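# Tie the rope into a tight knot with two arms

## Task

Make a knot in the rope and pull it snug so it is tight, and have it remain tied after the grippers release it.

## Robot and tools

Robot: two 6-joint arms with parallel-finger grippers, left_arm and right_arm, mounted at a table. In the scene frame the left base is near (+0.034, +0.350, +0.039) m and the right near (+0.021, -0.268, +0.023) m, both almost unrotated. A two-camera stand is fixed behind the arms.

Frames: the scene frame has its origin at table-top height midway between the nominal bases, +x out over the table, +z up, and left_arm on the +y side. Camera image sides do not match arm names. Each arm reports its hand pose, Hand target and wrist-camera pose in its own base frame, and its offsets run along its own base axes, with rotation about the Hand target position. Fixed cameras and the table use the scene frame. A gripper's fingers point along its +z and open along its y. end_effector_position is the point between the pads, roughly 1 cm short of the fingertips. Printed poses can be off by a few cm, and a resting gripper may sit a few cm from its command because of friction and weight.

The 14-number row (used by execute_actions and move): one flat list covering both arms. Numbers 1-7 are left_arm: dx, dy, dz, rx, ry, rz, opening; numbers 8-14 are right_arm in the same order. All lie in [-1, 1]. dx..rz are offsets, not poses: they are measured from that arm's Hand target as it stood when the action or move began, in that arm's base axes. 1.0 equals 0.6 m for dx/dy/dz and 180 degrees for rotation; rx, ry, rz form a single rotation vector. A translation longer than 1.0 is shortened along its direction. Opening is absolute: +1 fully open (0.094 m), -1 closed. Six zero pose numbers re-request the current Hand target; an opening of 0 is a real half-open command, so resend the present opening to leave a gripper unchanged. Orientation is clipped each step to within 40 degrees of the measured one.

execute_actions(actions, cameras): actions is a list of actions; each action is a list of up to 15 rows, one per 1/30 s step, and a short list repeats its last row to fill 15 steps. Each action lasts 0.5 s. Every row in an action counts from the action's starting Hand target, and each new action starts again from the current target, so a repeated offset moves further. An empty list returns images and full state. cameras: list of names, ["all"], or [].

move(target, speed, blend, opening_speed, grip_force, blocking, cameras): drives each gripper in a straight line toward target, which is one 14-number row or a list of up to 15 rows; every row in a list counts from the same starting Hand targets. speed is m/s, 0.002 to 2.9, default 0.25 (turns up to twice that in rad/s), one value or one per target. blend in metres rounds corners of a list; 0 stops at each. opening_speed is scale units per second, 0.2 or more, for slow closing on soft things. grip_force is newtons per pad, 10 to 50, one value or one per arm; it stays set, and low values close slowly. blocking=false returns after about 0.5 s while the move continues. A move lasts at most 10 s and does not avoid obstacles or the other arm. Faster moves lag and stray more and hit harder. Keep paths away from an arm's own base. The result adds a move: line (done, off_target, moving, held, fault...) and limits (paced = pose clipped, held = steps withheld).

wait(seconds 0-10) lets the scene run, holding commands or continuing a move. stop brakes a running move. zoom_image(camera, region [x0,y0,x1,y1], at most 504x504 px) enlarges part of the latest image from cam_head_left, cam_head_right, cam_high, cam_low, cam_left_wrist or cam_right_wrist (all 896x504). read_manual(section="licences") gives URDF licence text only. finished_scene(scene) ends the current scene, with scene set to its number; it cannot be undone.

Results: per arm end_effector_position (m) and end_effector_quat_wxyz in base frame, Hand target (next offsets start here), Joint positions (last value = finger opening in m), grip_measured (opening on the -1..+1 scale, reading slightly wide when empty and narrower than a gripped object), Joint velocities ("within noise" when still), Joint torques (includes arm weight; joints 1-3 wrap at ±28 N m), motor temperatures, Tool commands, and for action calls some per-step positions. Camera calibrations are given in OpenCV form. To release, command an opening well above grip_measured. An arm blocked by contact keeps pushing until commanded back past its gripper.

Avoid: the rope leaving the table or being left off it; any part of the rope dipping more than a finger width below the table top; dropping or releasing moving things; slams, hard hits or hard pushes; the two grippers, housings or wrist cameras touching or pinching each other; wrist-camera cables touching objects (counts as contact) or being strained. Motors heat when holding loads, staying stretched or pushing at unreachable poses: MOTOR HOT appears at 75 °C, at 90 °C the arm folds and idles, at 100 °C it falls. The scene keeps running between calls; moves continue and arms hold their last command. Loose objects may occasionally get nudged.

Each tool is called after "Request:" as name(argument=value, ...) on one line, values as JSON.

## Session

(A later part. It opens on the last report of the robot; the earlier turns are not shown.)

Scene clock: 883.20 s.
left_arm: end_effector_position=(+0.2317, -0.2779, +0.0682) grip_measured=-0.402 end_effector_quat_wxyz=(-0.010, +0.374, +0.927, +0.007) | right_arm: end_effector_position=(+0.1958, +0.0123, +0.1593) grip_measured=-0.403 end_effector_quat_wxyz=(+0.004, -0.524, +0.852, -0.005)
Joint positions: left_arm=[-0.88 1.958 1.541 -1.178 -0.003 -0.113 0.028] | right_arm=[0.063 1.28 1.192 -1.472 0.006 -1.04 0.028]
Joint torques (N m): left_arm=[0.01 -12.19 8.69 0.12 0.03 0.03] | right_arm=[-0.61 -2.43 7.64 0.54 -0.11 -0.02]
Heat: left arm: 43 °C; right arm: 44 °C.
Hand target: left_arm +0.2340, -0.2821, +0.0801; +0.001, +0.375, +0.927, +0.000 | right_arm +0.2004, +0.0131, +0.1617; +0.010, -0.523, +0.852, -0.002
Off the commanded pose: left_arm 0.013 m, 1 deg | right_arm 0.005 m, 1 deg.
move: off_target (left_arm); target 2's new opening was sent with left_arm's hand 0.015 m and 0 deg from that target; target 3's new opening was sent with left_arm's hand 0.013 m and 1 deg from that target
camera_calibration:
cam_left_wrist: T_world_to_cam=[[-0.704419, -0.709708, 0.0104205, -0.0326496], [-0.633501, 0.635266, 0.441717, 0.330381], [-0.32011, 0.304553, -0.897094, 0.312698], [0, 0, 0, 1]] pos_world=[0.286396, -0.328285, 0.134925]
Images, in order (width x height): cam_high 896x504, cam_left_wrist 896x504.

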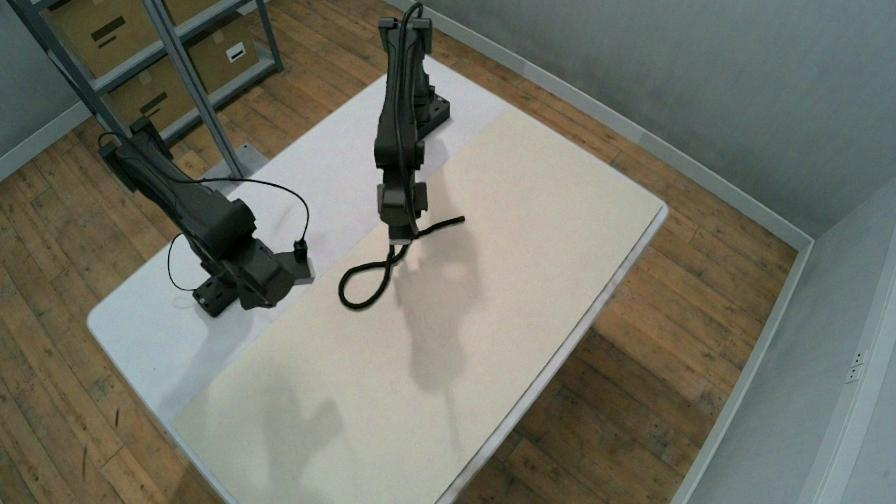

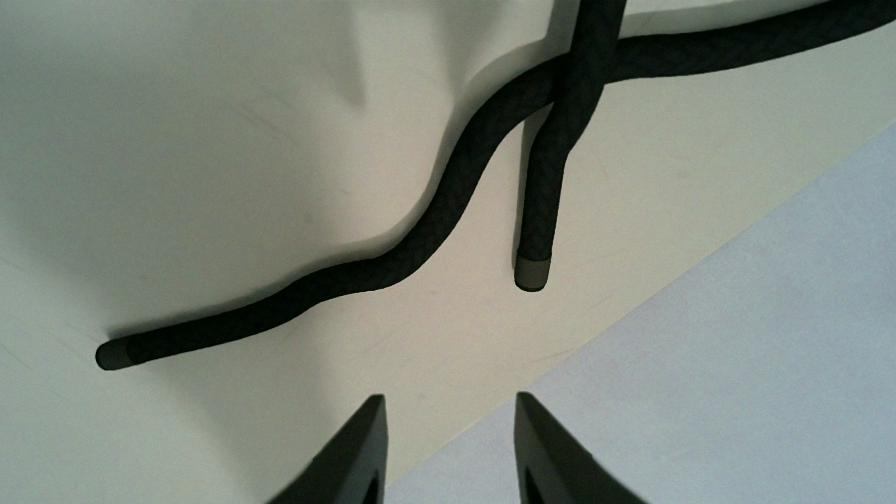

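Request:
move(target=[[-0.0358,-0.0472,-0.08,0,0,-0.0778,-0.4,0.0727,0.2032,-0.17,0.22,-0.1719,-0.1143,-0.4],[-0.0358,-0.0472,-0.1875,0,0,-0.0778,-0.4,0.0727,0.2032,-0.17,0.22,-0.1719,-0.1143,-0.4],[-0.0358,-0.0472,-0.1875,0,0,-0.0778,-0.86,0.0727,0.2032,-0.17,0.22,-0.1719,-0.1143,-0.4]], speed=[0.3,0.12,0.1], cameras=["cam_left_wrist","cam_right_wrist","cam_high"])

Scene clock: 904.47 s.
left_arm: end_effector_position=(+0.2132, -0.3066, -0.0195) grip_measured=-0.813 end_effector_quat_wxyz=(-0.004, +0.481, +0.877, +0.004) | right_arm: end_effector_position=(+0.2499, +0.1346, +0.0695) grip_measured=-0.403 end_effector_quat_wxyz=(+0.413, -0.313, +0.843, +0.141)
Joint positions: left_arm=[-0.967 2.095 1.377 -0.863 -0.003 0.036 0.009] | right_arm=[0.304 0.94 0.269 -0.032 -0.296 -0.269 0.028]
Joint torques (N m): left_arm=[-0.35 -9.78 4.37 0.85 0.02 0.05] | right_arm=[0.62 -0.98 5.38 2.29 -0.09 0.09]
Motor temperatures (°C): left_arm=[29 43 38 32 31 31 31] | right_arm=[30 34 44 32 30 31 30]
Heat: left arm: 43 °C; right arm: 44 °C.
Hand target: left_arm +0.2126, -0.3105, -0.0324; +0.001, +0.485, +0.874, -0.001 | right_arm +0.2441, +0.1351, +0.0597; +0.405, -0.314, +0.847, +0.144
Off the commanded pose: left_arm 0.013 m, 1 deg | right_arm 0.011 m, 1 deg.
move: off_target (left_arm, right_arm); target 3's new opening was sent with left_arm's hand 0.014 m and 1 deg from that target
camera_calibration:
cam_left_wrist: T_world_to_cam=[[-0.851131, -0.524784, 0.0133112, 0.0228623], [-0.469086, 0.771691, 0.429478, 0.382157], [-0.235655, 0.359298, -0.902979, 0.2355], [0, 0, 0, 1]] pos_world=[0.25422, -0.367524, 0.0482192]
cam_right_wrist: T_world_to_cam=[[0.644734, -0.764016, 0.0244462, -0.0589442], [-0.656017, -0.569446, -0.495352, 0.316165], [0.392377, 0.303333, -0.868348, 0.00683459], [0, 0, 0, 1]] pos_world=[0.242731, 0.132932, 0.163989]
Images, in order (width x height): cam_high 896x504, cam_left_wrist 896x504, cam_right_wrist 896x504.

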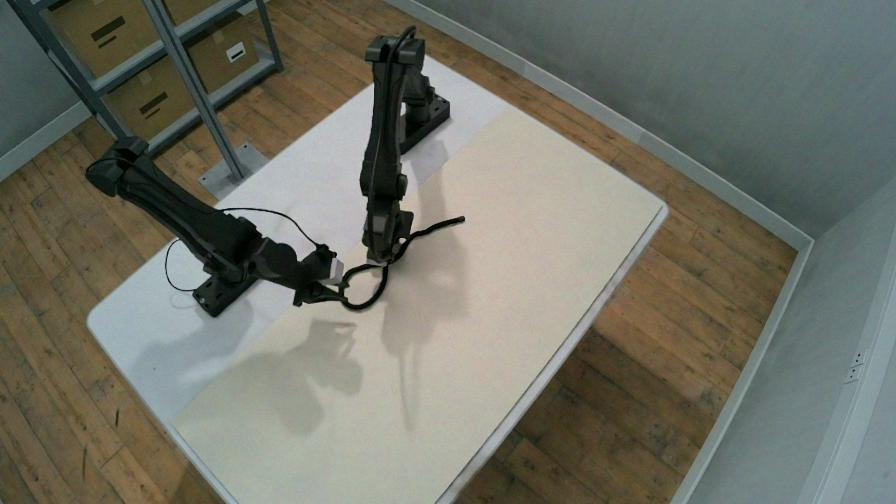

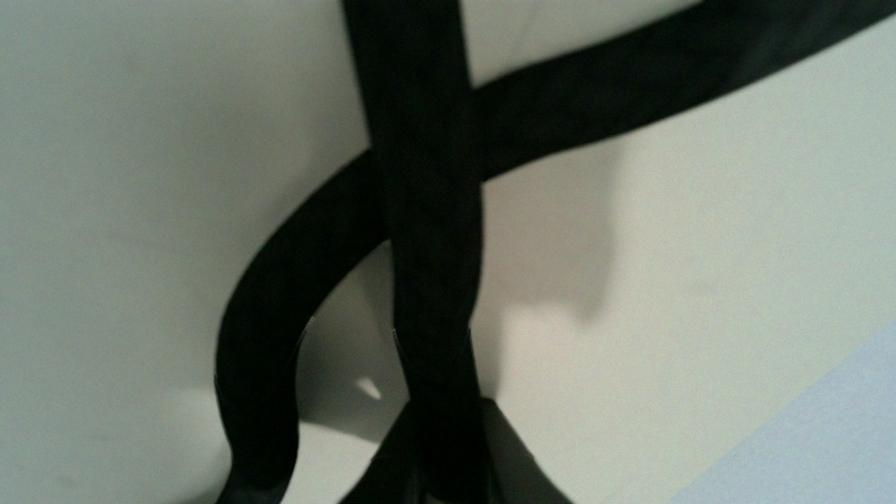

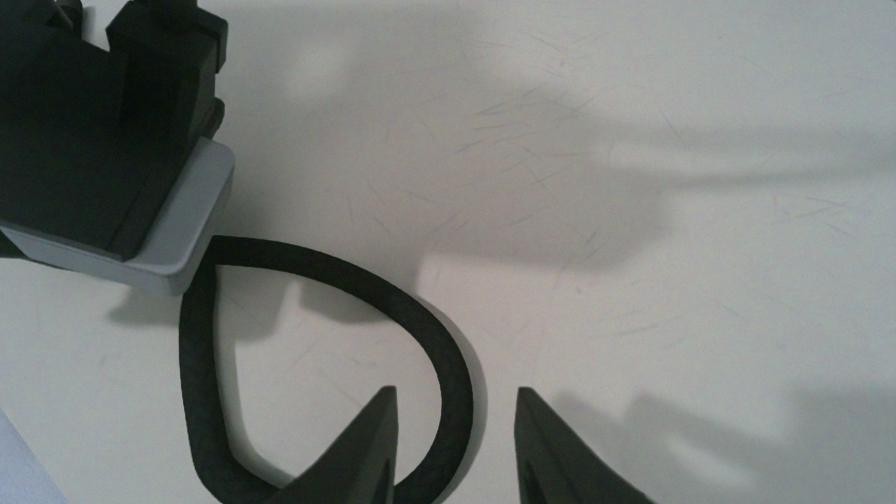

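Request:
move(target=[[0,0,0,0,0,0,-0.86,0.0165,0.005,-0.06,0,0,0,-0.4],[0,0,0,0,0,0,-0.86,0.0165,0.005,-0.1228,0,0,0,-0.4],[0,0,0,0,0,0,-0.86,0.0165,0.005,-0.1228,0,0,0,-0.86],[0,0,0.02,0,0,0,-0.86,0.0165,0.005,-0.11,0,0,0,-0.86],[-0.064,0.077,0.03,0,0,0,-0.86,0.0165,0.005,-0.11,0,0,0,-0.86]], speed=[0.12,0.08,0.08,0.06,0.06], cameras=["cam_left_wrist","cam_right_wrist","cam_high"])

Request:
zoom_image(camera="cam_high", region=[310, 190, 490, 330])

Scene clock: 924.97 s.
left_arm: end_effector_position=(+0.1934, -0.2901, -0.0103) grip_measured=-0.813 end_effector_quat_wxyz=(+0.044, +0.485, +0.873, -0.022) | right_arm: end_effector_position=(+0.2549, +0.1510, +0.0016) grip_measured=-0.789 end_effector_quat_wxyz=(+0.415, -0.328, +0.831, +0.171)
Joint positions: left_arm=[-0.986 1.908 1.133 -0.698 -0.001 0.028 0.009] | right_arm=[0.317 1.479 0.115 0.674 -0.357 -0.266 0.01]
Joint torques (N m): left_arm=[-0.24 -11.36 3.32 -0.24 0 -0.04] | right_arm=[-0.44 -4.36 3.6 1.8 0.43 0.05]
Heat: left arm: 44 °C; right arm: 42 °C.
Hand target: left_arm +0.1743, -0.2642, -0.0143; +0.001, +0.485, +0.874, -0.001 | right_arm +0.2540, +0.1381, -0.0062; +0.405, -0.314, +0.847, +0.144
Off the commanded pose: left_arm 0.032 m, 5 deg | right_arm 0.015 m, 4 deg.
move: off_target (left_arm, right_arm); target 3's new opening was sent with right_arm's hand 0.019 m and 3 deg from that target
camera_calibration:
cam_left_wrist: T_world_to_cam=[[-0.857604, -0.514205, 0.0103956, 0.01878], [-0.482466, 0.811342, 0.330076, 0.369197], [-0.178161, 0.278059, -0.943897, 0.198072], [0, 0, 0, 1]] pos_world=[0.229519, -0.344964, 0.064901]
cam_right_wrist: T_world_to_cam=[[0.688041, -0.725632, -0.00765608, -0.0648179], [-0.622854, -0.585108, -0.519328, 0.289203], [0.372361, 0.362087, -0.854541, -0.062852], [0, 0, 0, 1]] pos_world=[0.248132, 0.144939, 0.0959852]
Images, in order (width x height): cam_high 896x504, cam_left_wrist 896x504, cam_right_wrist 896x504.

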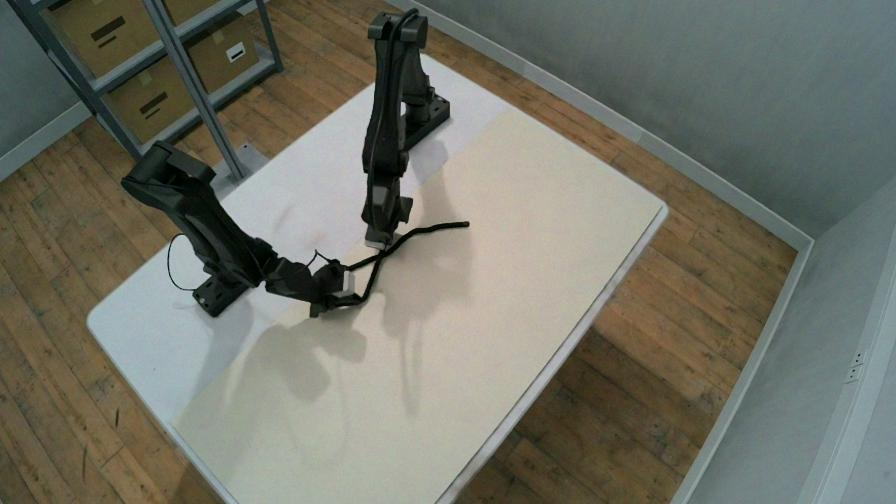

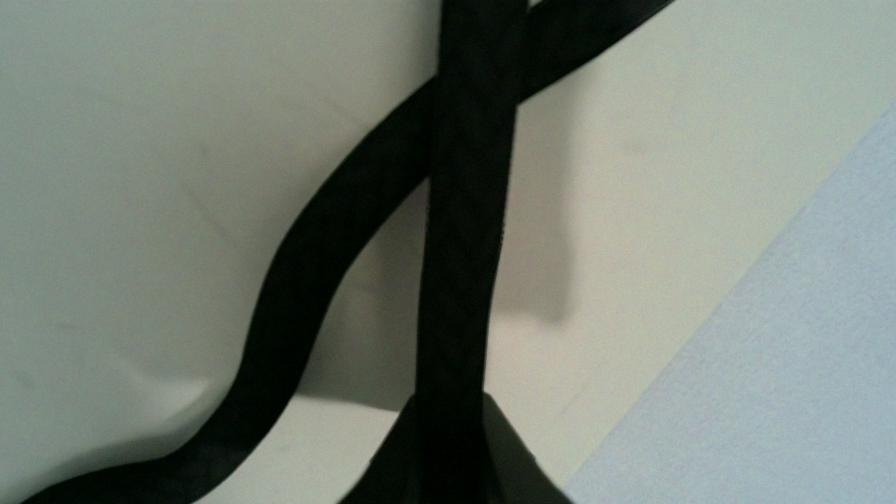

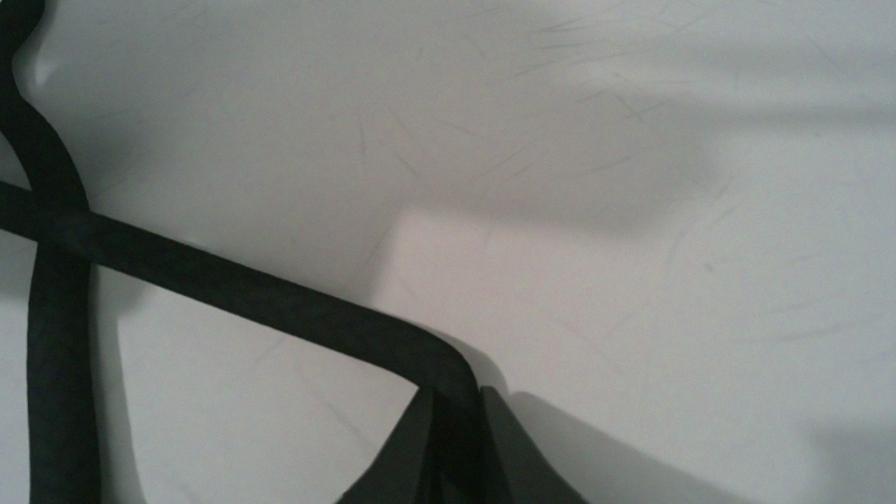

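Scaled by 2.800.

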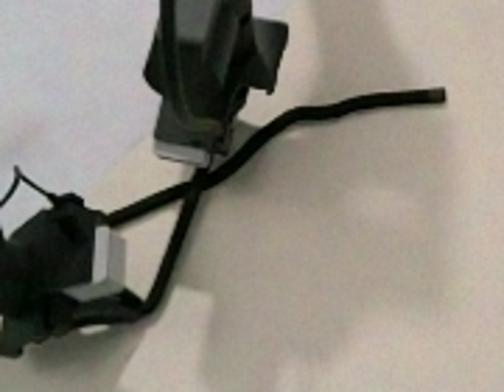

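Request:
move(target=[[0.025,-0.03,-0.02,0,0,0,-0.86,0,0,0,0,0,0,-0.86],[0.025,-0.03,-0.03,0,0,0,-0.5,0,0,0,0,0,0,-0.86],[0.0,0.0,0.18,0,0,0,-0.4,0,0,0,0,0,0,-0.86],[0.06,0.08,0.17,0,0,0.6,-0.4,0,0,0,0,0,0,-0.86]], speed=[0.06,0.06,0.15,0.3], blend=[0,0,0.02,0], cameras=["cam_left_wrist","cam_right_wrist","cam_high"])

Request:
zoom_image(camera="cam_high", region=[310, 190, 490, 330])

Scene clock: 955.67 s.
left_arm: end_effector_position=(+0.2111, -0.2200, +0.0868) grip_measured=-0.402 end_effector_quat_wxyz=(-0.002, -0.416, +0.909, +0.005) | right_arm: end_effector_position=(+0.2593, +0.1449, +0.0008) grip_measured=-0.789 end_effector_quat_wxyz=(+0.418, -0.321, +0.836, +0.153)
Joint positions: left_arm=[-0.809 1.72 1.312 -1.174 0 -1.667 0.028] | right_arm=[0.317 1.477 0.115 0.674 -0.315 -0.266 0.01]
Joint torques (N m): left_arm=[0.51 -10.61 4.81 0.42 -0.04 -0.07] | right_arm=[-0.39 -4 3.71 1.81 0.08 0.06]
Heat: left arm: 43 °C; right arm: 41 °C.
Hand target: left_arm +0.2102, -0.2162, +0.0877; +0.001, -0.422, +0.907, +0.000 | right_arm +0.2540, +0.1381, -0.0063; +0.405, -0.314, +0.847, +0.144
Off the commanded pose: left_arm 0.004 m, 1 deg | right_arm 0.011 m, 2 deg.
move: off_target (right_arm); blend cut to 0 m at target 3; target 2's new opening was sent with left_arm's hand 0.017 m and 4 deg from that target; target 3's new opening was sent with left_arm's hand 0.012 m and 1 deg from that target
camera_calibration:
cam_left_wrist: T_world_to_cam=[[0.746507, -0.665363, 0.00438771, -0.302323], [-0.60536, -0.67642, 0.419518, -0.0202733], [-0.276164, -0.315829, -0.907736, 0.160399], [0, 0, 0, 1]] pos_world=[0.25771, -0.164209, 0.155431]
cam_right_wrist: T_world_to_cam=[[0.664198, -0.74736, 0.017153, -0.062833], [-0.636178, -0.57714, -0.512042, 0.290216], [0.392579, 0.329185, -0.858789, -0.0634439], [0, 0, 0, 1]] pos_world=[0.25127, 0.141422, 0.0951957]
Images, in order (width x height): cam_high 896x504, cam_left_wrist 896x504, cam_right_wrist 896x504.

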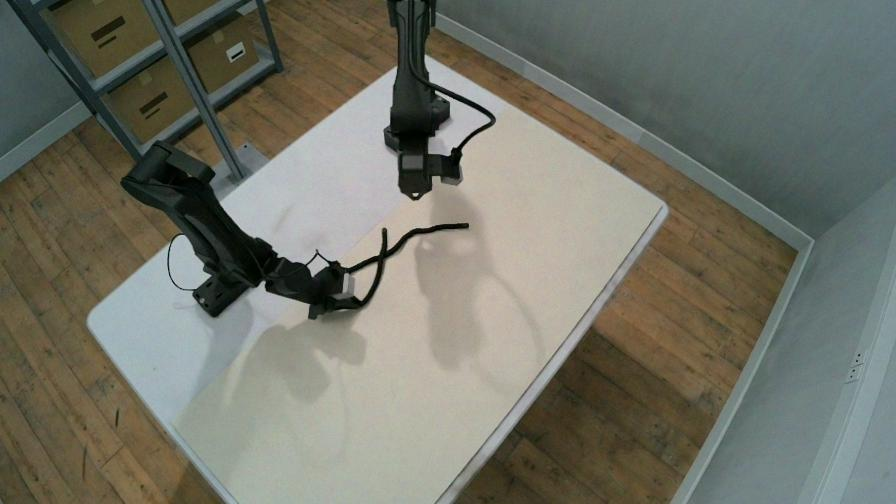

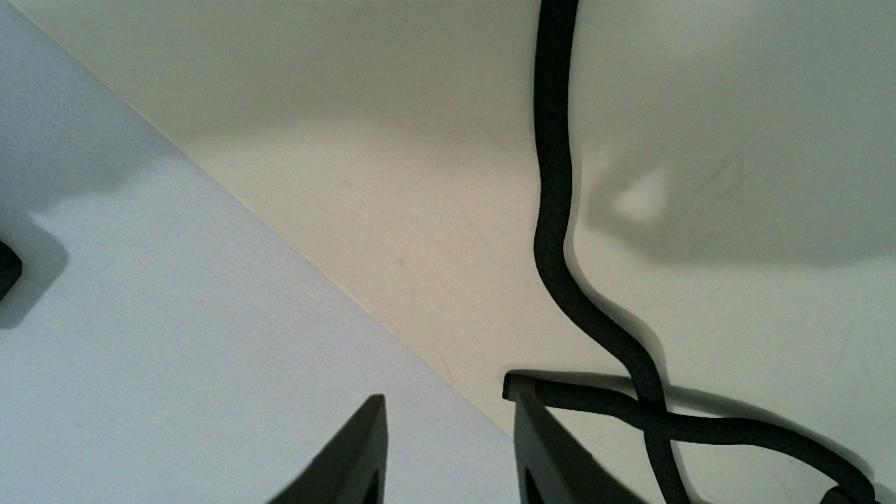

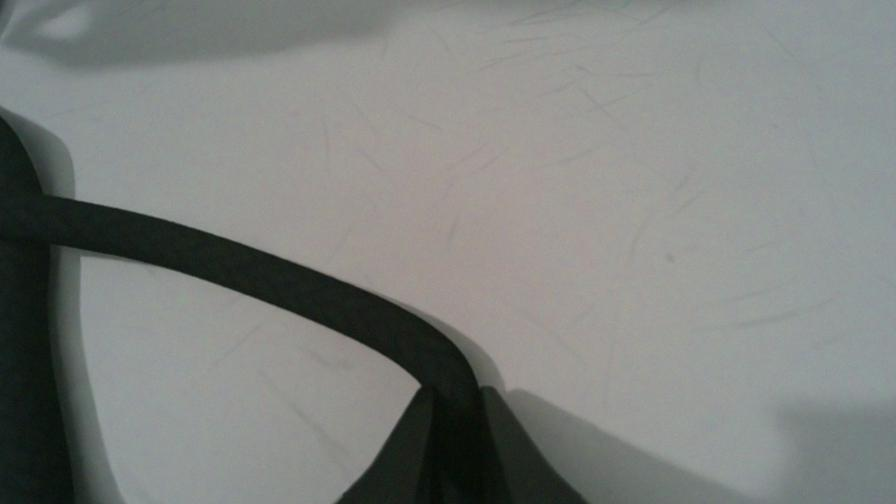

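Scaled by 2.800.

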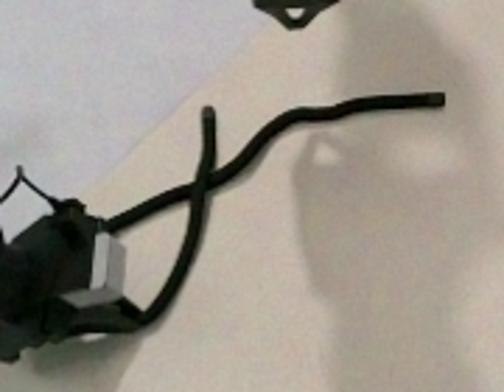

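Request:
execute_actions(actions=[], cameras=["cam_high","cam_left_wrist"])

Scene clock: 986.73 s.
left_arm: end_effector_position=(+0.2111, -0.2200, +0.0868) grip_measured=-0.402 end_effector_quat_wxyz=(-0.002, -0.416, +0.909, +0.005) | right_arm: end_effector_position=(+0.2593, +0.1449, +0.0008) grip_measured=-0.789 end_effector_quat_wxyz=(+0.418, -0.321, +0.836, +0.153)
Joint positions: left_arm=[-0.809 1.72 1.312 -1.174 0 -1.667 0.028] | right_arm=[0.317 1.477 0.115 0.674 -0.315 -0.266 0.01]
Joint velocities: within noise
Joint torques (N m): left_arm=[0.53 -10.58 4.81 0.42 -0.03 -0.07] | right_arm=[-0.38 -4 3.71 1.81 0.08 0.06]
Motor temperatures (°C): left_arm=[29 44 36 31 31 31 31] | right_arm=[30 34 41 36 30 31 31]
Heat: left arm: 44 °C; right arm: 41 °C.
Hand target: left_arm +0.2102, -0.2162, +0.0877; +0.001, -0.422, +0.907, +0.000 | right_arm +0.2540, +0.1381, -0.0063; +0.405, -0.314, +0.847, +0.144
Tool commands: left_gripper/opening=-0.4 right_gripper/opening=-0.86
Off the commanded pose: left_arm 0.004 m, 1 deg | right_arm 0.011 m, 2 deg.
camera_calibration:
cam_left_wrist: T_world_to_cam=[[0.746803, -0.665032, 0.00434384, -0.302271], [-0.605044, -0.676699, 0.419525, -0.0203345], [-0.276058, -0.31593, -0.907734, 0.160386], [0, 0, 0, 1]] pos_world=[0.257709, -0.16411, 0.155431]
Images, in order (width x height): cam_high 896x504, cam_left_wrist 896x504.

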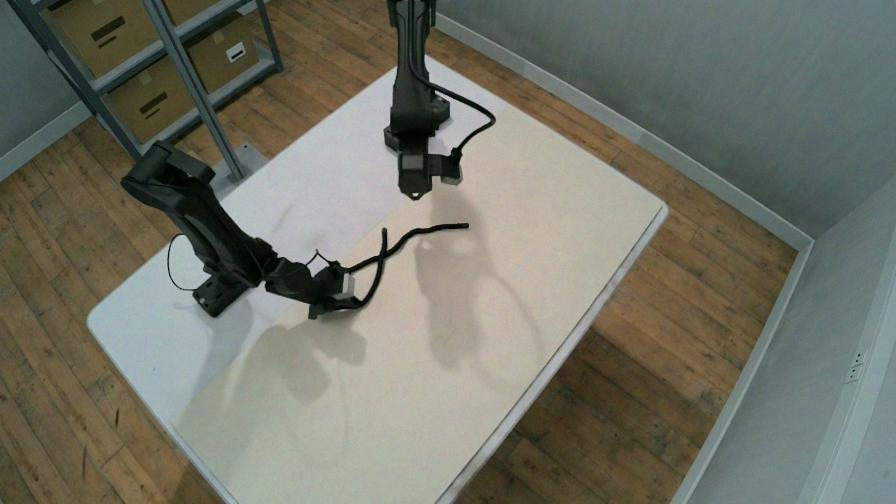

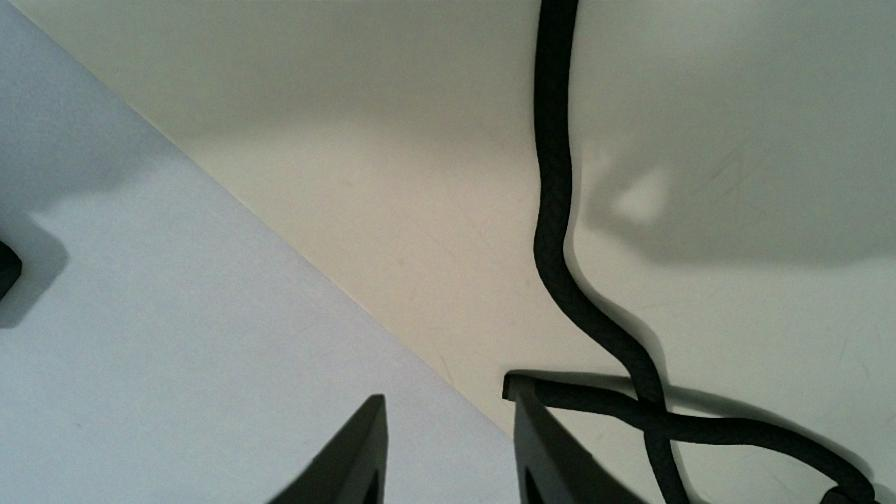

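Request:
move(target=[0.041,-0.035,-0.09,0,0,0,-0.4,0,0,0,0,0,0,-0.86], cameras=["cam_left_wrist","cam_high"])

Scene clock: 1013.83 s.
left_arm: end_effector_position=(+0.2352, -0.2409, +0.0399) grip_measured=-0.402 end_effector_quat_wxyz=(+0.002, -0.420, +0.908, -0.005) | right_arm: end_effector_position=(+0.2593, +0.1449, +0.0008) grip_measured=-0.789 end_effector_quat_wxyz=(+0.418, -0.321, +0.836, +0.153)
Joint positions: left_arm=[-0.8 1.86 1.292 -0.992 0 -1.667 0.028] | right_arm=[0.317 1.477 0.115 0.674 -0.315 -0.266 0.01]
Joint torques (N m): left_arm=[0.57 -9.1 5.15 0.47 -0.03 0.02] | right_arm=[-0.39 -4.01 3.71 1.81 0.08 0.06]
Heat: left arm: 44 °C; right arm: 41 °C.
Hand target: left_arm +0.2348, -0.2372, +0.0336; +0.001, -0.422, +0.906, +0.001 | right_arm +0.2540, +0.1381, -0.0063; +0.405, -0.314, +0.847, +0.144
Off the commanded pose: left_arm 0.007 m, 1 deg | right_arm 0.011 m, 2 deg.
move: off_target (right_arm)
camera_calibration:
cam_left_wrist: T_world_to_cam=[[0.752315, -0.658246, 0.0271162, -0.334557], [-0.605822, -0.675054, 0.421048, 0.000245368], [-0.258848, -0.333188, -0.906633, 0.109447], [0, 0, 0, 1]] pos_world=[0.280171, -0.183589, 0.108197]
Images, in order (width x height): cam_high 896x504, cam_left_wrist 896x504.

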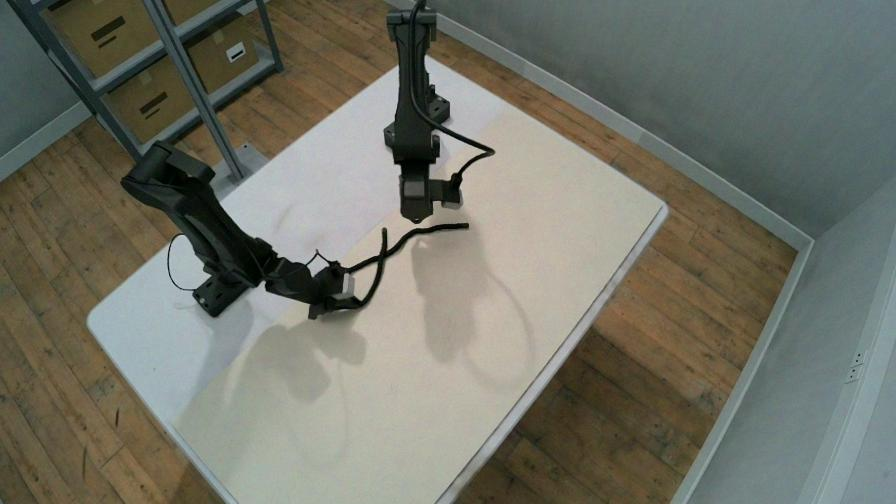

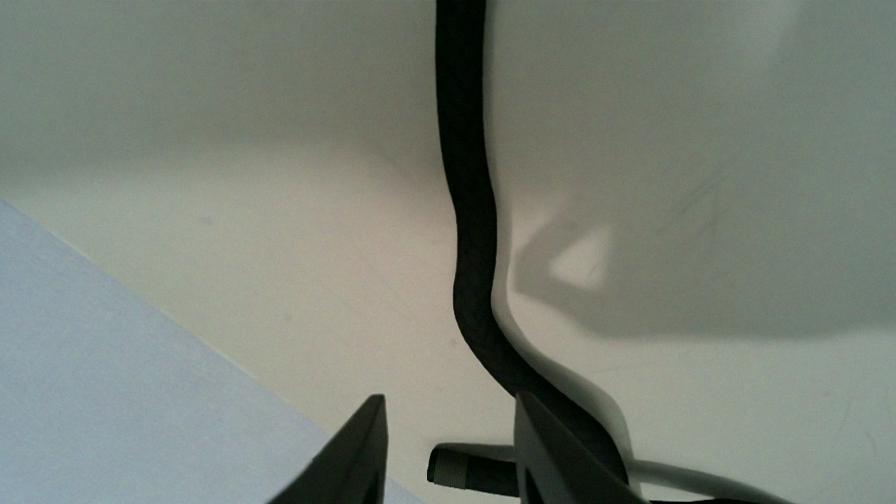

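Request:
move(target=[[0.03,0.0095,-0.109,0,0,0,-0.4,0,0,0,0,0,0,-0.86],[0.03,0.0095,-0.109,0,0,0,-0.86,0,0,0,0,0,0,-0.86]], speed=0.15, cameras=["cam_left_wrist","cam_high"])

Scene clock: 1029.03 s.
left_arm: end_effector_position=(+0.2503, -0.2340, -0.0207) grip_measured=-0.814 end_effector_quat_wxyz=(-0.004, -0.420, +0.907, +0.000) | right_arm: end_effector_position=(+0.2593, +0.1449, +0.0008) grip_measured=-0.789 end_effector_quat_wxyz=(+0.418, -0.321, +0.836, +0.152)
Joint positions: left_arm=[-0.751 1.989 1.208 -0.792 0.007 -1.618 0.009] | right_arm=[0.317 1.477 0.115 0.674 -0.315 -0.266 0.01]
Joint torques (N m): left_arm=[0.55 -8.76 4.34 0.75 -0.1 0.02] | right_arm=[-0.36 -4.01 3.73 1.81 0.08 0.07]
Heat: left arm: 44 °C; right arm: 41 °C.
Hand target: left_arm +0.2529, -0.2316, -0.0317; +0.001, -0.422, +0.907, +0.000 | right_arm +0.2540, +0.1380, -0.0063; +0.405, -0.314, +0.847, +0.144
Off the commanded pose: left_arm 0.012 m, 1 deg | right_arm 0.011 m, 2 deg.
move: off_target (left_arm, right_arm); target 2's new opening was sent with left_arm's hand 0.012 m and 1 deg from that target
camera_calibration:
cam_left_wrist: T_world_to_cam=[[0.752816, -0.658099, 0.013224, -0.340089], [-0.599641, -0.677382, 0.426128, 0.0375953], [-0.271477, -0.328726, -0.904566, 0.0649394], [0, 0, 0, 1]] pos_world=[0.296198, -0.176999, 0.0472189]
Images, in order (width x height): cam_high 896x504, cam_left_wrist 896x504.

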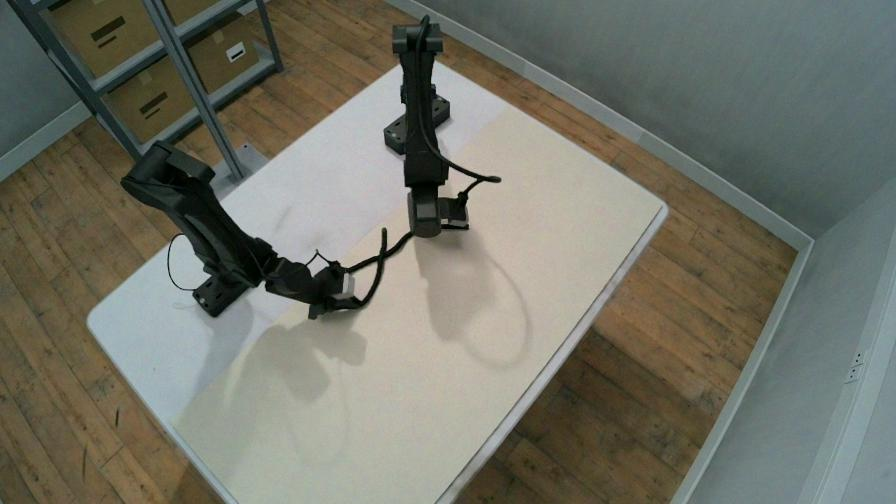

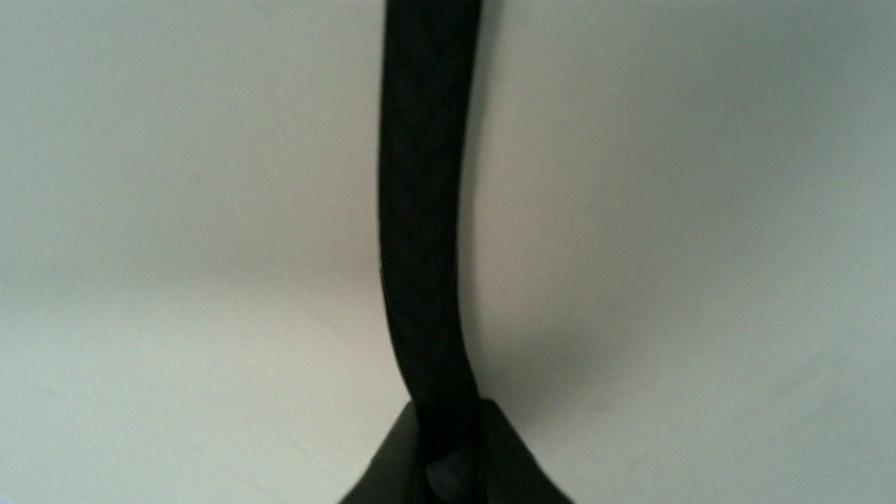

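Request:
move(target=[[0.035,0.08,0.02,0,0,0,-0.86,0,0,0,0,0,0,-0.86]], speed=0.08, cameras=["cam_high","cam_right_wrist"])

Scene clock: 1034.37 s.
left_arm: end_effector_position=(+0.2744, -0.1992, -0.0180) grip_measured=-0.814 end_effector_quat_wxyz=(-0.015, -0.418, +0.908, -0.017) | right_arm: end_effector_position=(+0.2593, +0.1449, +0.0008) grip_measured=-0.789 end_effector_quat_wxyz=(+0.418, -0.320, +0.836, +0.153)
Joint positions: left_arm=[-0.608 1.959 1.174 -0.772 0.043 -1.471 0.009] | right_arm=[0.317 1.477 0.115 0.675 -0.315 -0.265 0.01]
Joint torques (N m): left_arm=[1.14 -11.49 3.71 0.33 -0.49 0.06] | right_arm=[-0.38 -4.01 3.71 1.81 0.08 0.04]
Heat: left arm: 44 °C; right arm: 41 °C.
Hand target: left_arm +0.2739, -0.1835, -0.0197; +0.001, -0.422, +0.907, +0.000 | right_arm +0.2541, +0.1380, -0.0062; +0.405, -0.314, +0.847, +0.144
Off the commanded pose: left_arm 0.016 m, 3 deg | right_arm 0.011 m, 2 deg.
move: off_target (left_arm, right_arm)
camera_calibration:
cam_right_wrist: T_world_to_cam=[[0.663298, -0.748175, 0.0164029, -0.0625593], [-0.637038, -0.576, -0.512256, 0.290298], [0.392705, 0.329329, -0.858676, -0.0635134], [0, 0, 0, 1]] pos_world=[0.251368, 0.141323, 0.0951954]
Images, in order (width x height): cam_high 896x504, cam_right_wrist 896x504.

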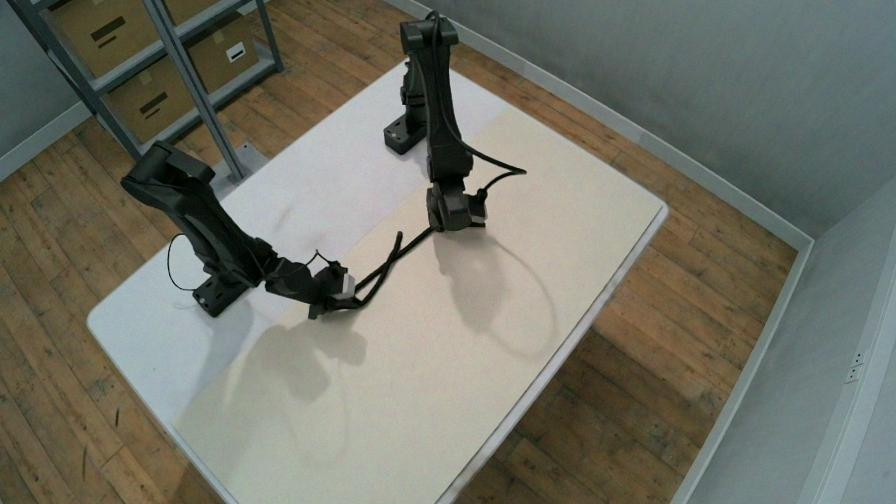

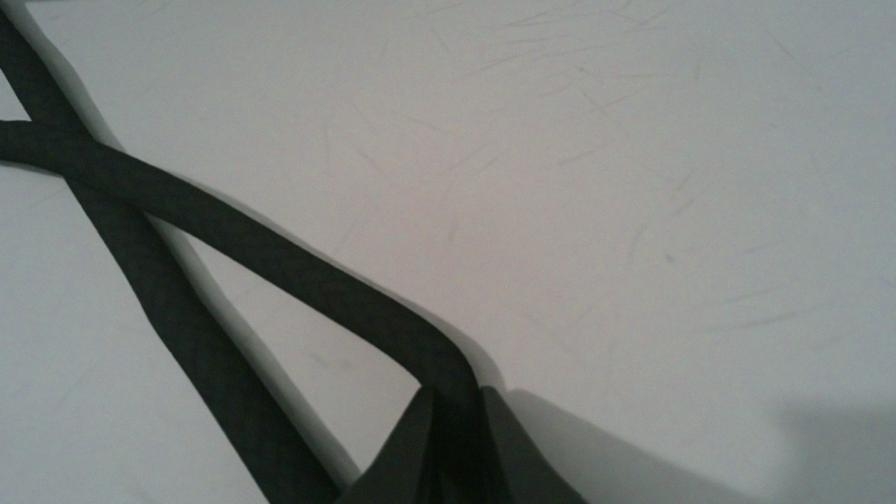

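Request:
move(target=[[-0.018,-0.04,0.0,0,0,0,-0.86,0,0,-0.02,0,0,0,-0.86],[-0.018,-0.04,0.0,0,0,0,-0.86,0,0,-0.02,0,0,0,-0.5],[-0.018,-0.04,0.0,0,0,0,-0.86,-0.04,-0.04,0.06,0,0,0,-0.5],[-0.018,-0.04,0.0,0,0,0,-0.86,-0.08,-0.08,0.25,0,0,0,-0.5]], speed=[0.08,0.06,0.1,0.2], cameras=["cam_high","cam_right_wrist"])

Scene clock: 1084.23 s.
left_arm: end_effector_position=(+0.2676, -0.2082, -0.0182) grip_measured=-0.814 end_effector_quat_wxyz=(+0.002, -0.423, +0.906, -0.007) | right_arm: end_effector_position=(+0.2051, +0.0896, +0.1313) grip_measured=-0.503 end_effector_quat_wxyz=(+0.396, -0.311, +0.852, +0.142)
Joint positions: left_arm=[-0.663 1.959 1.174 -0.772 0.002 -1.536 0.009] | right_arm=[0.004 0.598 0.487 -0.72 -0.509 -0.497 0.023]
Joint torques (N m): left_arm=[-0.64 -10.03 5.5 0.28 -0.06 -0.07] | right_arm=[-0.65 0.62 10.21 1.7 -0.31 -0.05]
Heat: left arm: 43 °C; right arm: 41 °C.
Hand target: left_arm +0.2631, -0.2075, -0.0197; +0.001, -0.422, +0.907, +0.000 | right_arm +0.2060, +0.0900, +0.1437; +0.405, -0.314, +0.847, +0.144
Off the commanded pose: left_arm 0.005 m, 1 deg | right_arm 0.012 m, 1 deg.
move: off_target (right_arm); target 2's new opening was sent with right_arm's hand 0.025 m and 5 deg from that target
camera_calibration:
cam_right_wrist: T_world_to_cam=[[0.643649, -0.765273, 0.00848089, -0.0635834], [-0.674884, -0.572782, -0.465244, 0.292077], [0.360897, 0.293731, -0.885142, 0.101264], [0, 0, 0, 1]] pos_world=[0.201498, 0.0888933, 0.226059]
Images, in order (width x height): cam_high 896x504, cam_right_wrist 896x504.

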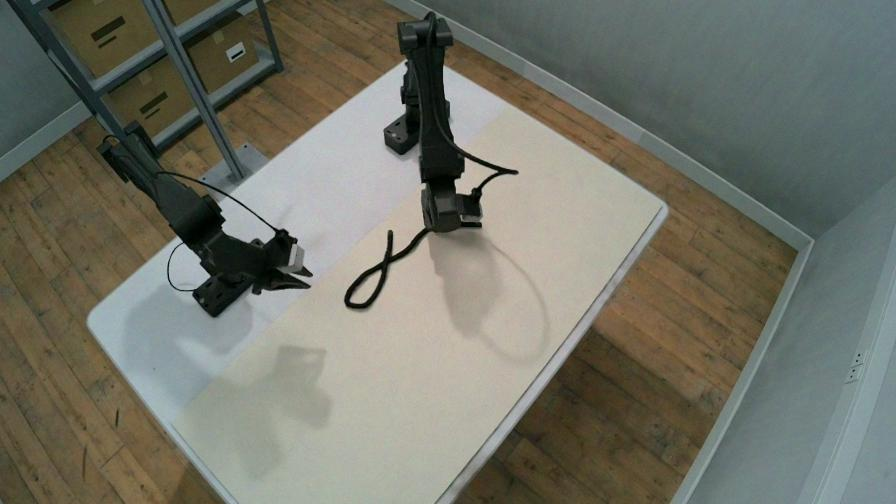

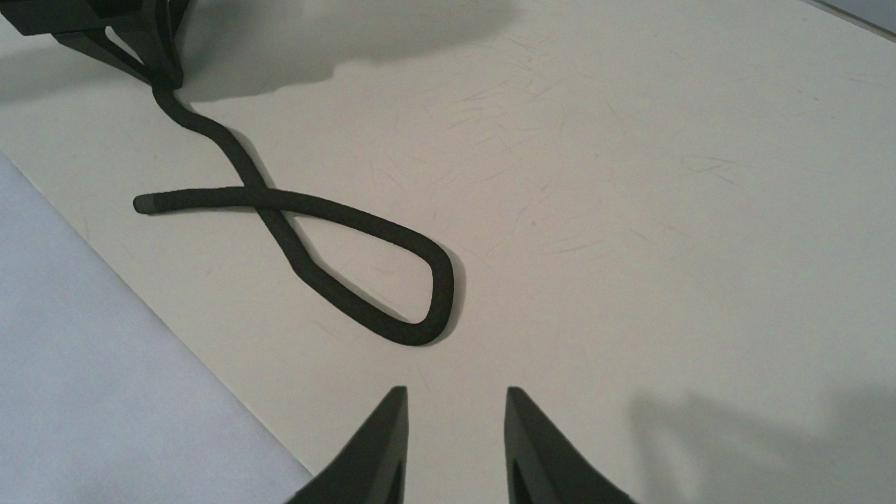

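Request:
move(target=[[0.0,0.0,0.0,0,0,0,-0.4,0,0,0,0,0,0,-0.4],[0.0,0.0,0.14,0,0,0,-0.4,0,0.06,0,0,0,0,-0.4],[-0.02,0.2,0.25,0,0,0,-0.4,0.03,0.14,0,0,0,0,-0.4]], speed=[0.1,0.15,0.25], cameras=["cam_high","cam_right_wrist"])

Scene clock: 1179.10 s.
left_arm: end_effector_position=(+0.2600, -0.0921, +0.1313) grip_measured=-0.402 end_effector_quat_wxyz=(+0.007, -0.423, +0.906, -0.011) | right_arm: end_effector_position=(+0.2171, +0.1675, +0.1255) grip_measured=-0.403 end_effector_quat_wxyz=(+0.384, -0.317, +0.856, +0.138)
Joint positions: left_arm=[-0.341 1.561 1.317 -1.301 0.005 -1.215 0.028] | right_arm=[0.61 0.8 0.499 -0.431 -0.066 -0.068 0.028]
Joint torques (N m): left_arm=[0.1 -8.13 5.45 0.16 -0.09 0.03] | right_arm=[0.62 -0.61 10.63 2.26 0.02 0.08]
Heat: left arm: 42 °C; right arm: 43 °C.
Hand target: left_arm +0.2510, -0.0876, +0.1303; +0.001, -0.422, +0.907, +0.000 | right_arm +0.2240, +0.1741, +0.1437; +0.405, -0.314, +0.847, +0.144
Off the commanded pose: left_arm 0.010 m, 2 deg | right_arm 0.021 m, 3 deg.
move: off_target (right_arm)
camera_calibration:
cam_right_wrist: T_world_to_cam=[[0.648482, -0.761159, 0.0103685, -0.0135554], [-0.680747, -0.585962, -0.439582, 0.342332], [0.340667, 0.278002, -0.898143, 0.0775203], [0, 0, 0, 1]] pos_world=[0.215424, 0.168725, 0.220248]
Images, in order (width x height): cam_high 896x504, cam_right_wrist 896x504.

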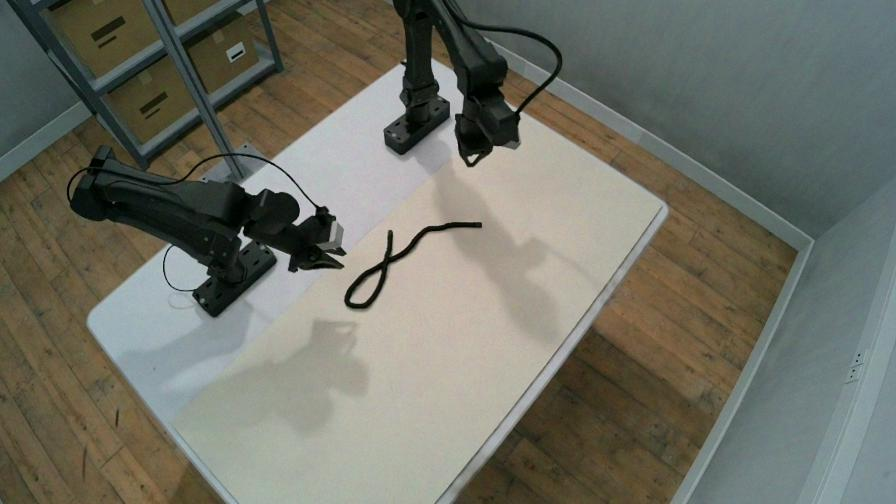

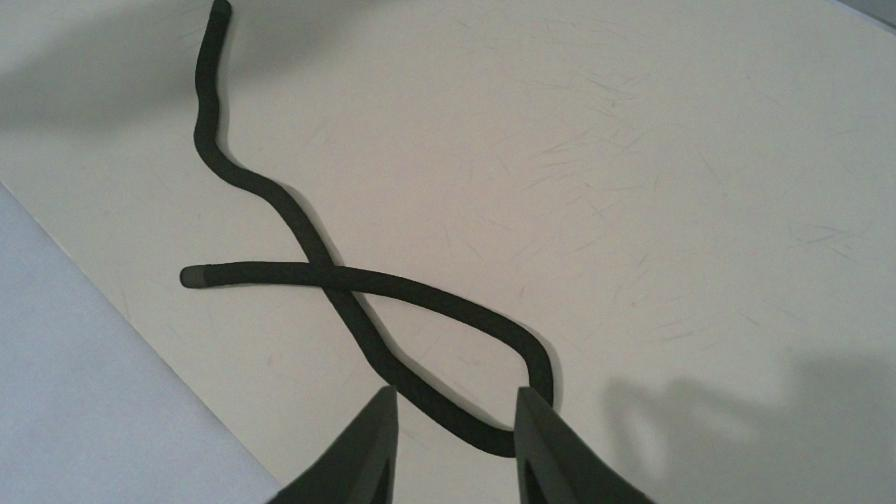

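Request:
move(target=[[0,0.12,0.06,0,0,0,-0.4,0.1,0.077,-0.03,0.0996,0.3175,-0.5888,0.0]], speed=[0.3], cameras=["cam_high","cam_right_wrist"])

Scene clock: 1217.77 s.
left_arm: end_effector_position=(+0.2491, -0.0181, +0.1530) grip_measured=-0.402 end_effector_quat_wxyz=(-0.015, -0.421, +0.907, +0.006) | right_arm: end_effector_position=(+0.2813, +0.2210, +0.1263) grip_measured=-0.003 end_effector_quat_wxyz=(+0.002, +0.597, +0.802, +0.010)
Joint positions: left_arm=[-0.073 1.52 1.364 -1.447 0.005 -0.941 0.028] | right_arm=[0.662 1.881 1.668 -1.337 -0.002 1.942 0.047]
Joint torques (N m): left_arm=[0.55 -8.27 9.21 0.06 -0.09 0.04] | right_arm=[-0.49 -6.49 9.01 0.23 0.03 0.12]
Motor temperatures (°C): left_arm=[29 41 36 31 31 31 31] | right_arm=[30 33 46 40 30 31 30]
Heat: left arm: 41 °C; right arm: 46 °C.
Hand target: left_arm +0.2511, -0.0156, +0.1662; +0.001, -0.422, +0.907, +0.000 | right_arm +0.2841, +0.2202, +0.1257; +0.000, +0.602, +0.798, +0.000
Off the commanded pose: left_arm 0.014 m, 2 deg | right_arm 0.003 m, 1 deg.
move: off_target (left_arm)
camera_calibration:
cam_right_wrist: T_world_to_cam=[[-0.956796, -0.290307, -0.0162406, 0.336317], [-0.274003, 0.881554, 0.384428, -0.12511], [-0.0972852, 0.372269, -0.923012, 0.14695], [0, 0, 0, 1]] pos_world=[0.301802, 0.153221, 0.189195]
Images, in order (width x height): cam_high 896x504, cam_right_wrist 896x504.

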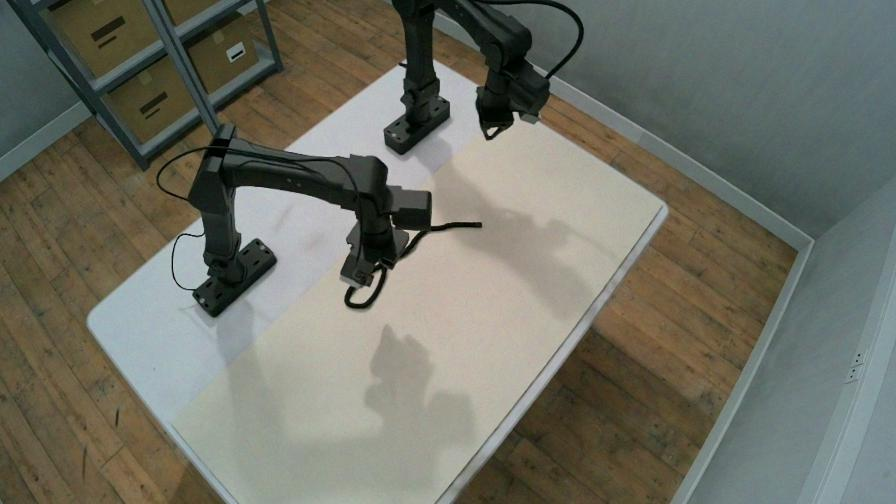

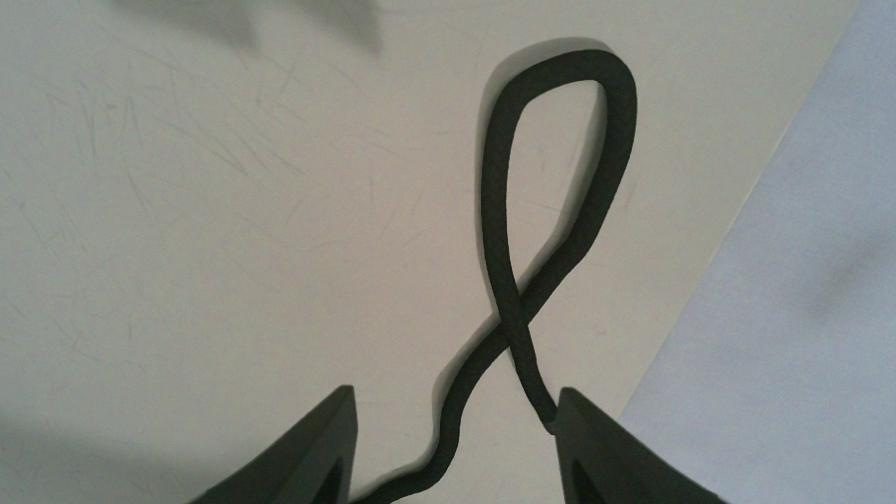

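Request:
move(target=[[0,0,0,0,0,0,-0.4,-0.0152,-0.027,-0.2,0,0,0,-0.3],[0,0,0,0,0,0,-0.4,-0.0152,-0.027,-0.242,0,0,0,-0.3],[0,0,0,0,0,0,-0.4,-0.0152,-0.027,-0.242,0,0,0,-0.86]], speed=[0.2,0.1,0.1], blend=[0.01,0,0], cameras=["cam_high","cam_right_wrist"])

Scene clock: 1238.10 s.
left_arm: end_effector_position=(+0.2490, -0.0181, +0.1530) grip_measured=-0.402 end_effector_quat_wxyz=(-0.016, -0.421, +0.907, +0.006) | right_arm: end_effector_position=(+0.2756, +0.2081, -0.0060) grip_measured=-0.793 end_effector_quat_wxyz=(+0.001, +0.601, +0.799, +0.008)
Joint positions: left_arm=[-0.073 1.52 1.364 -1.447 0.005 -0.941 0.028] | right_arm=[0.642 1.956 1.226 -0.825 -0.003 1.931 0.01]
Joint torques (N m): left_arm=[0.57 -8.28 9.24 0.07 -0.09 0.03] | right_arm=[-0.57 -6.56 4.33 0.88 0.01 0]
Heat: left arm: 40 °C; right arm: 46 °C.
Hand target: left_arm +0.2510, -0.0155, +0.1662; +0.001, -0.422, +0.907, +0.000 | right_arm +0.2749, +0.2040, -0.0195; -0.001, +0.602, +0.798, +0.000
Off the commanded pose: left_arm 0.014 m, 2 deg | right_arm 0.014 m, 1 deg.
move: off_target (left_arm, right_arm); target 3's new opening was sent with right_arm's hand 0.014 m and 0 deg from that target
camera_calibration:
cam_right_wrist: T_world_to_cam=[[-0.959579, -0.281224, -0.0110091, 0.323945], [-0.263778, 0.885034, 0.383583, -0.0680671], [-0.0981292, 0.370982, -0.923441, 0.0296932], [0, 0, 0, 1]] pos_world=[0.295811, 0.140327, 0.0570956]
Images, in order (width x height): cam_high 896x504, cam_right_wrist 896x504.

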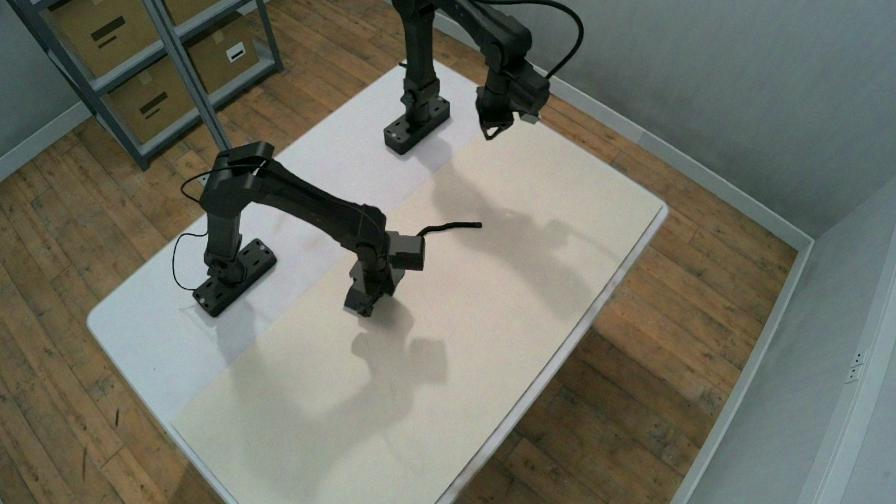

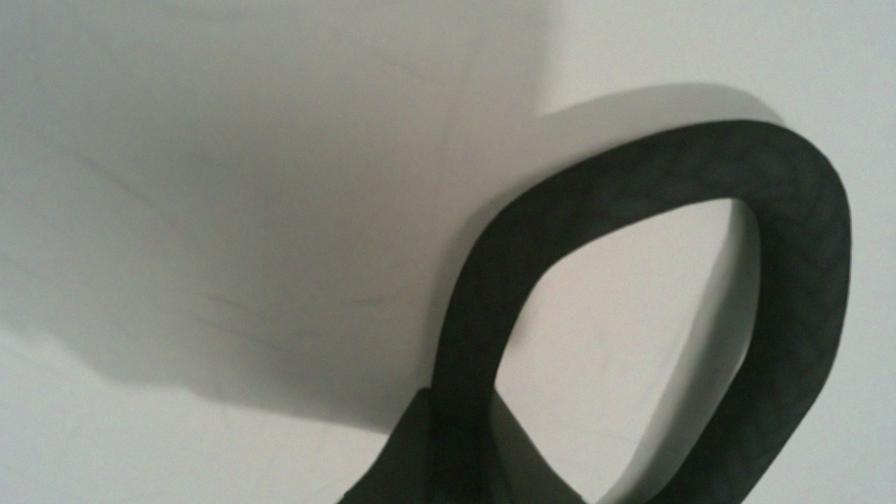

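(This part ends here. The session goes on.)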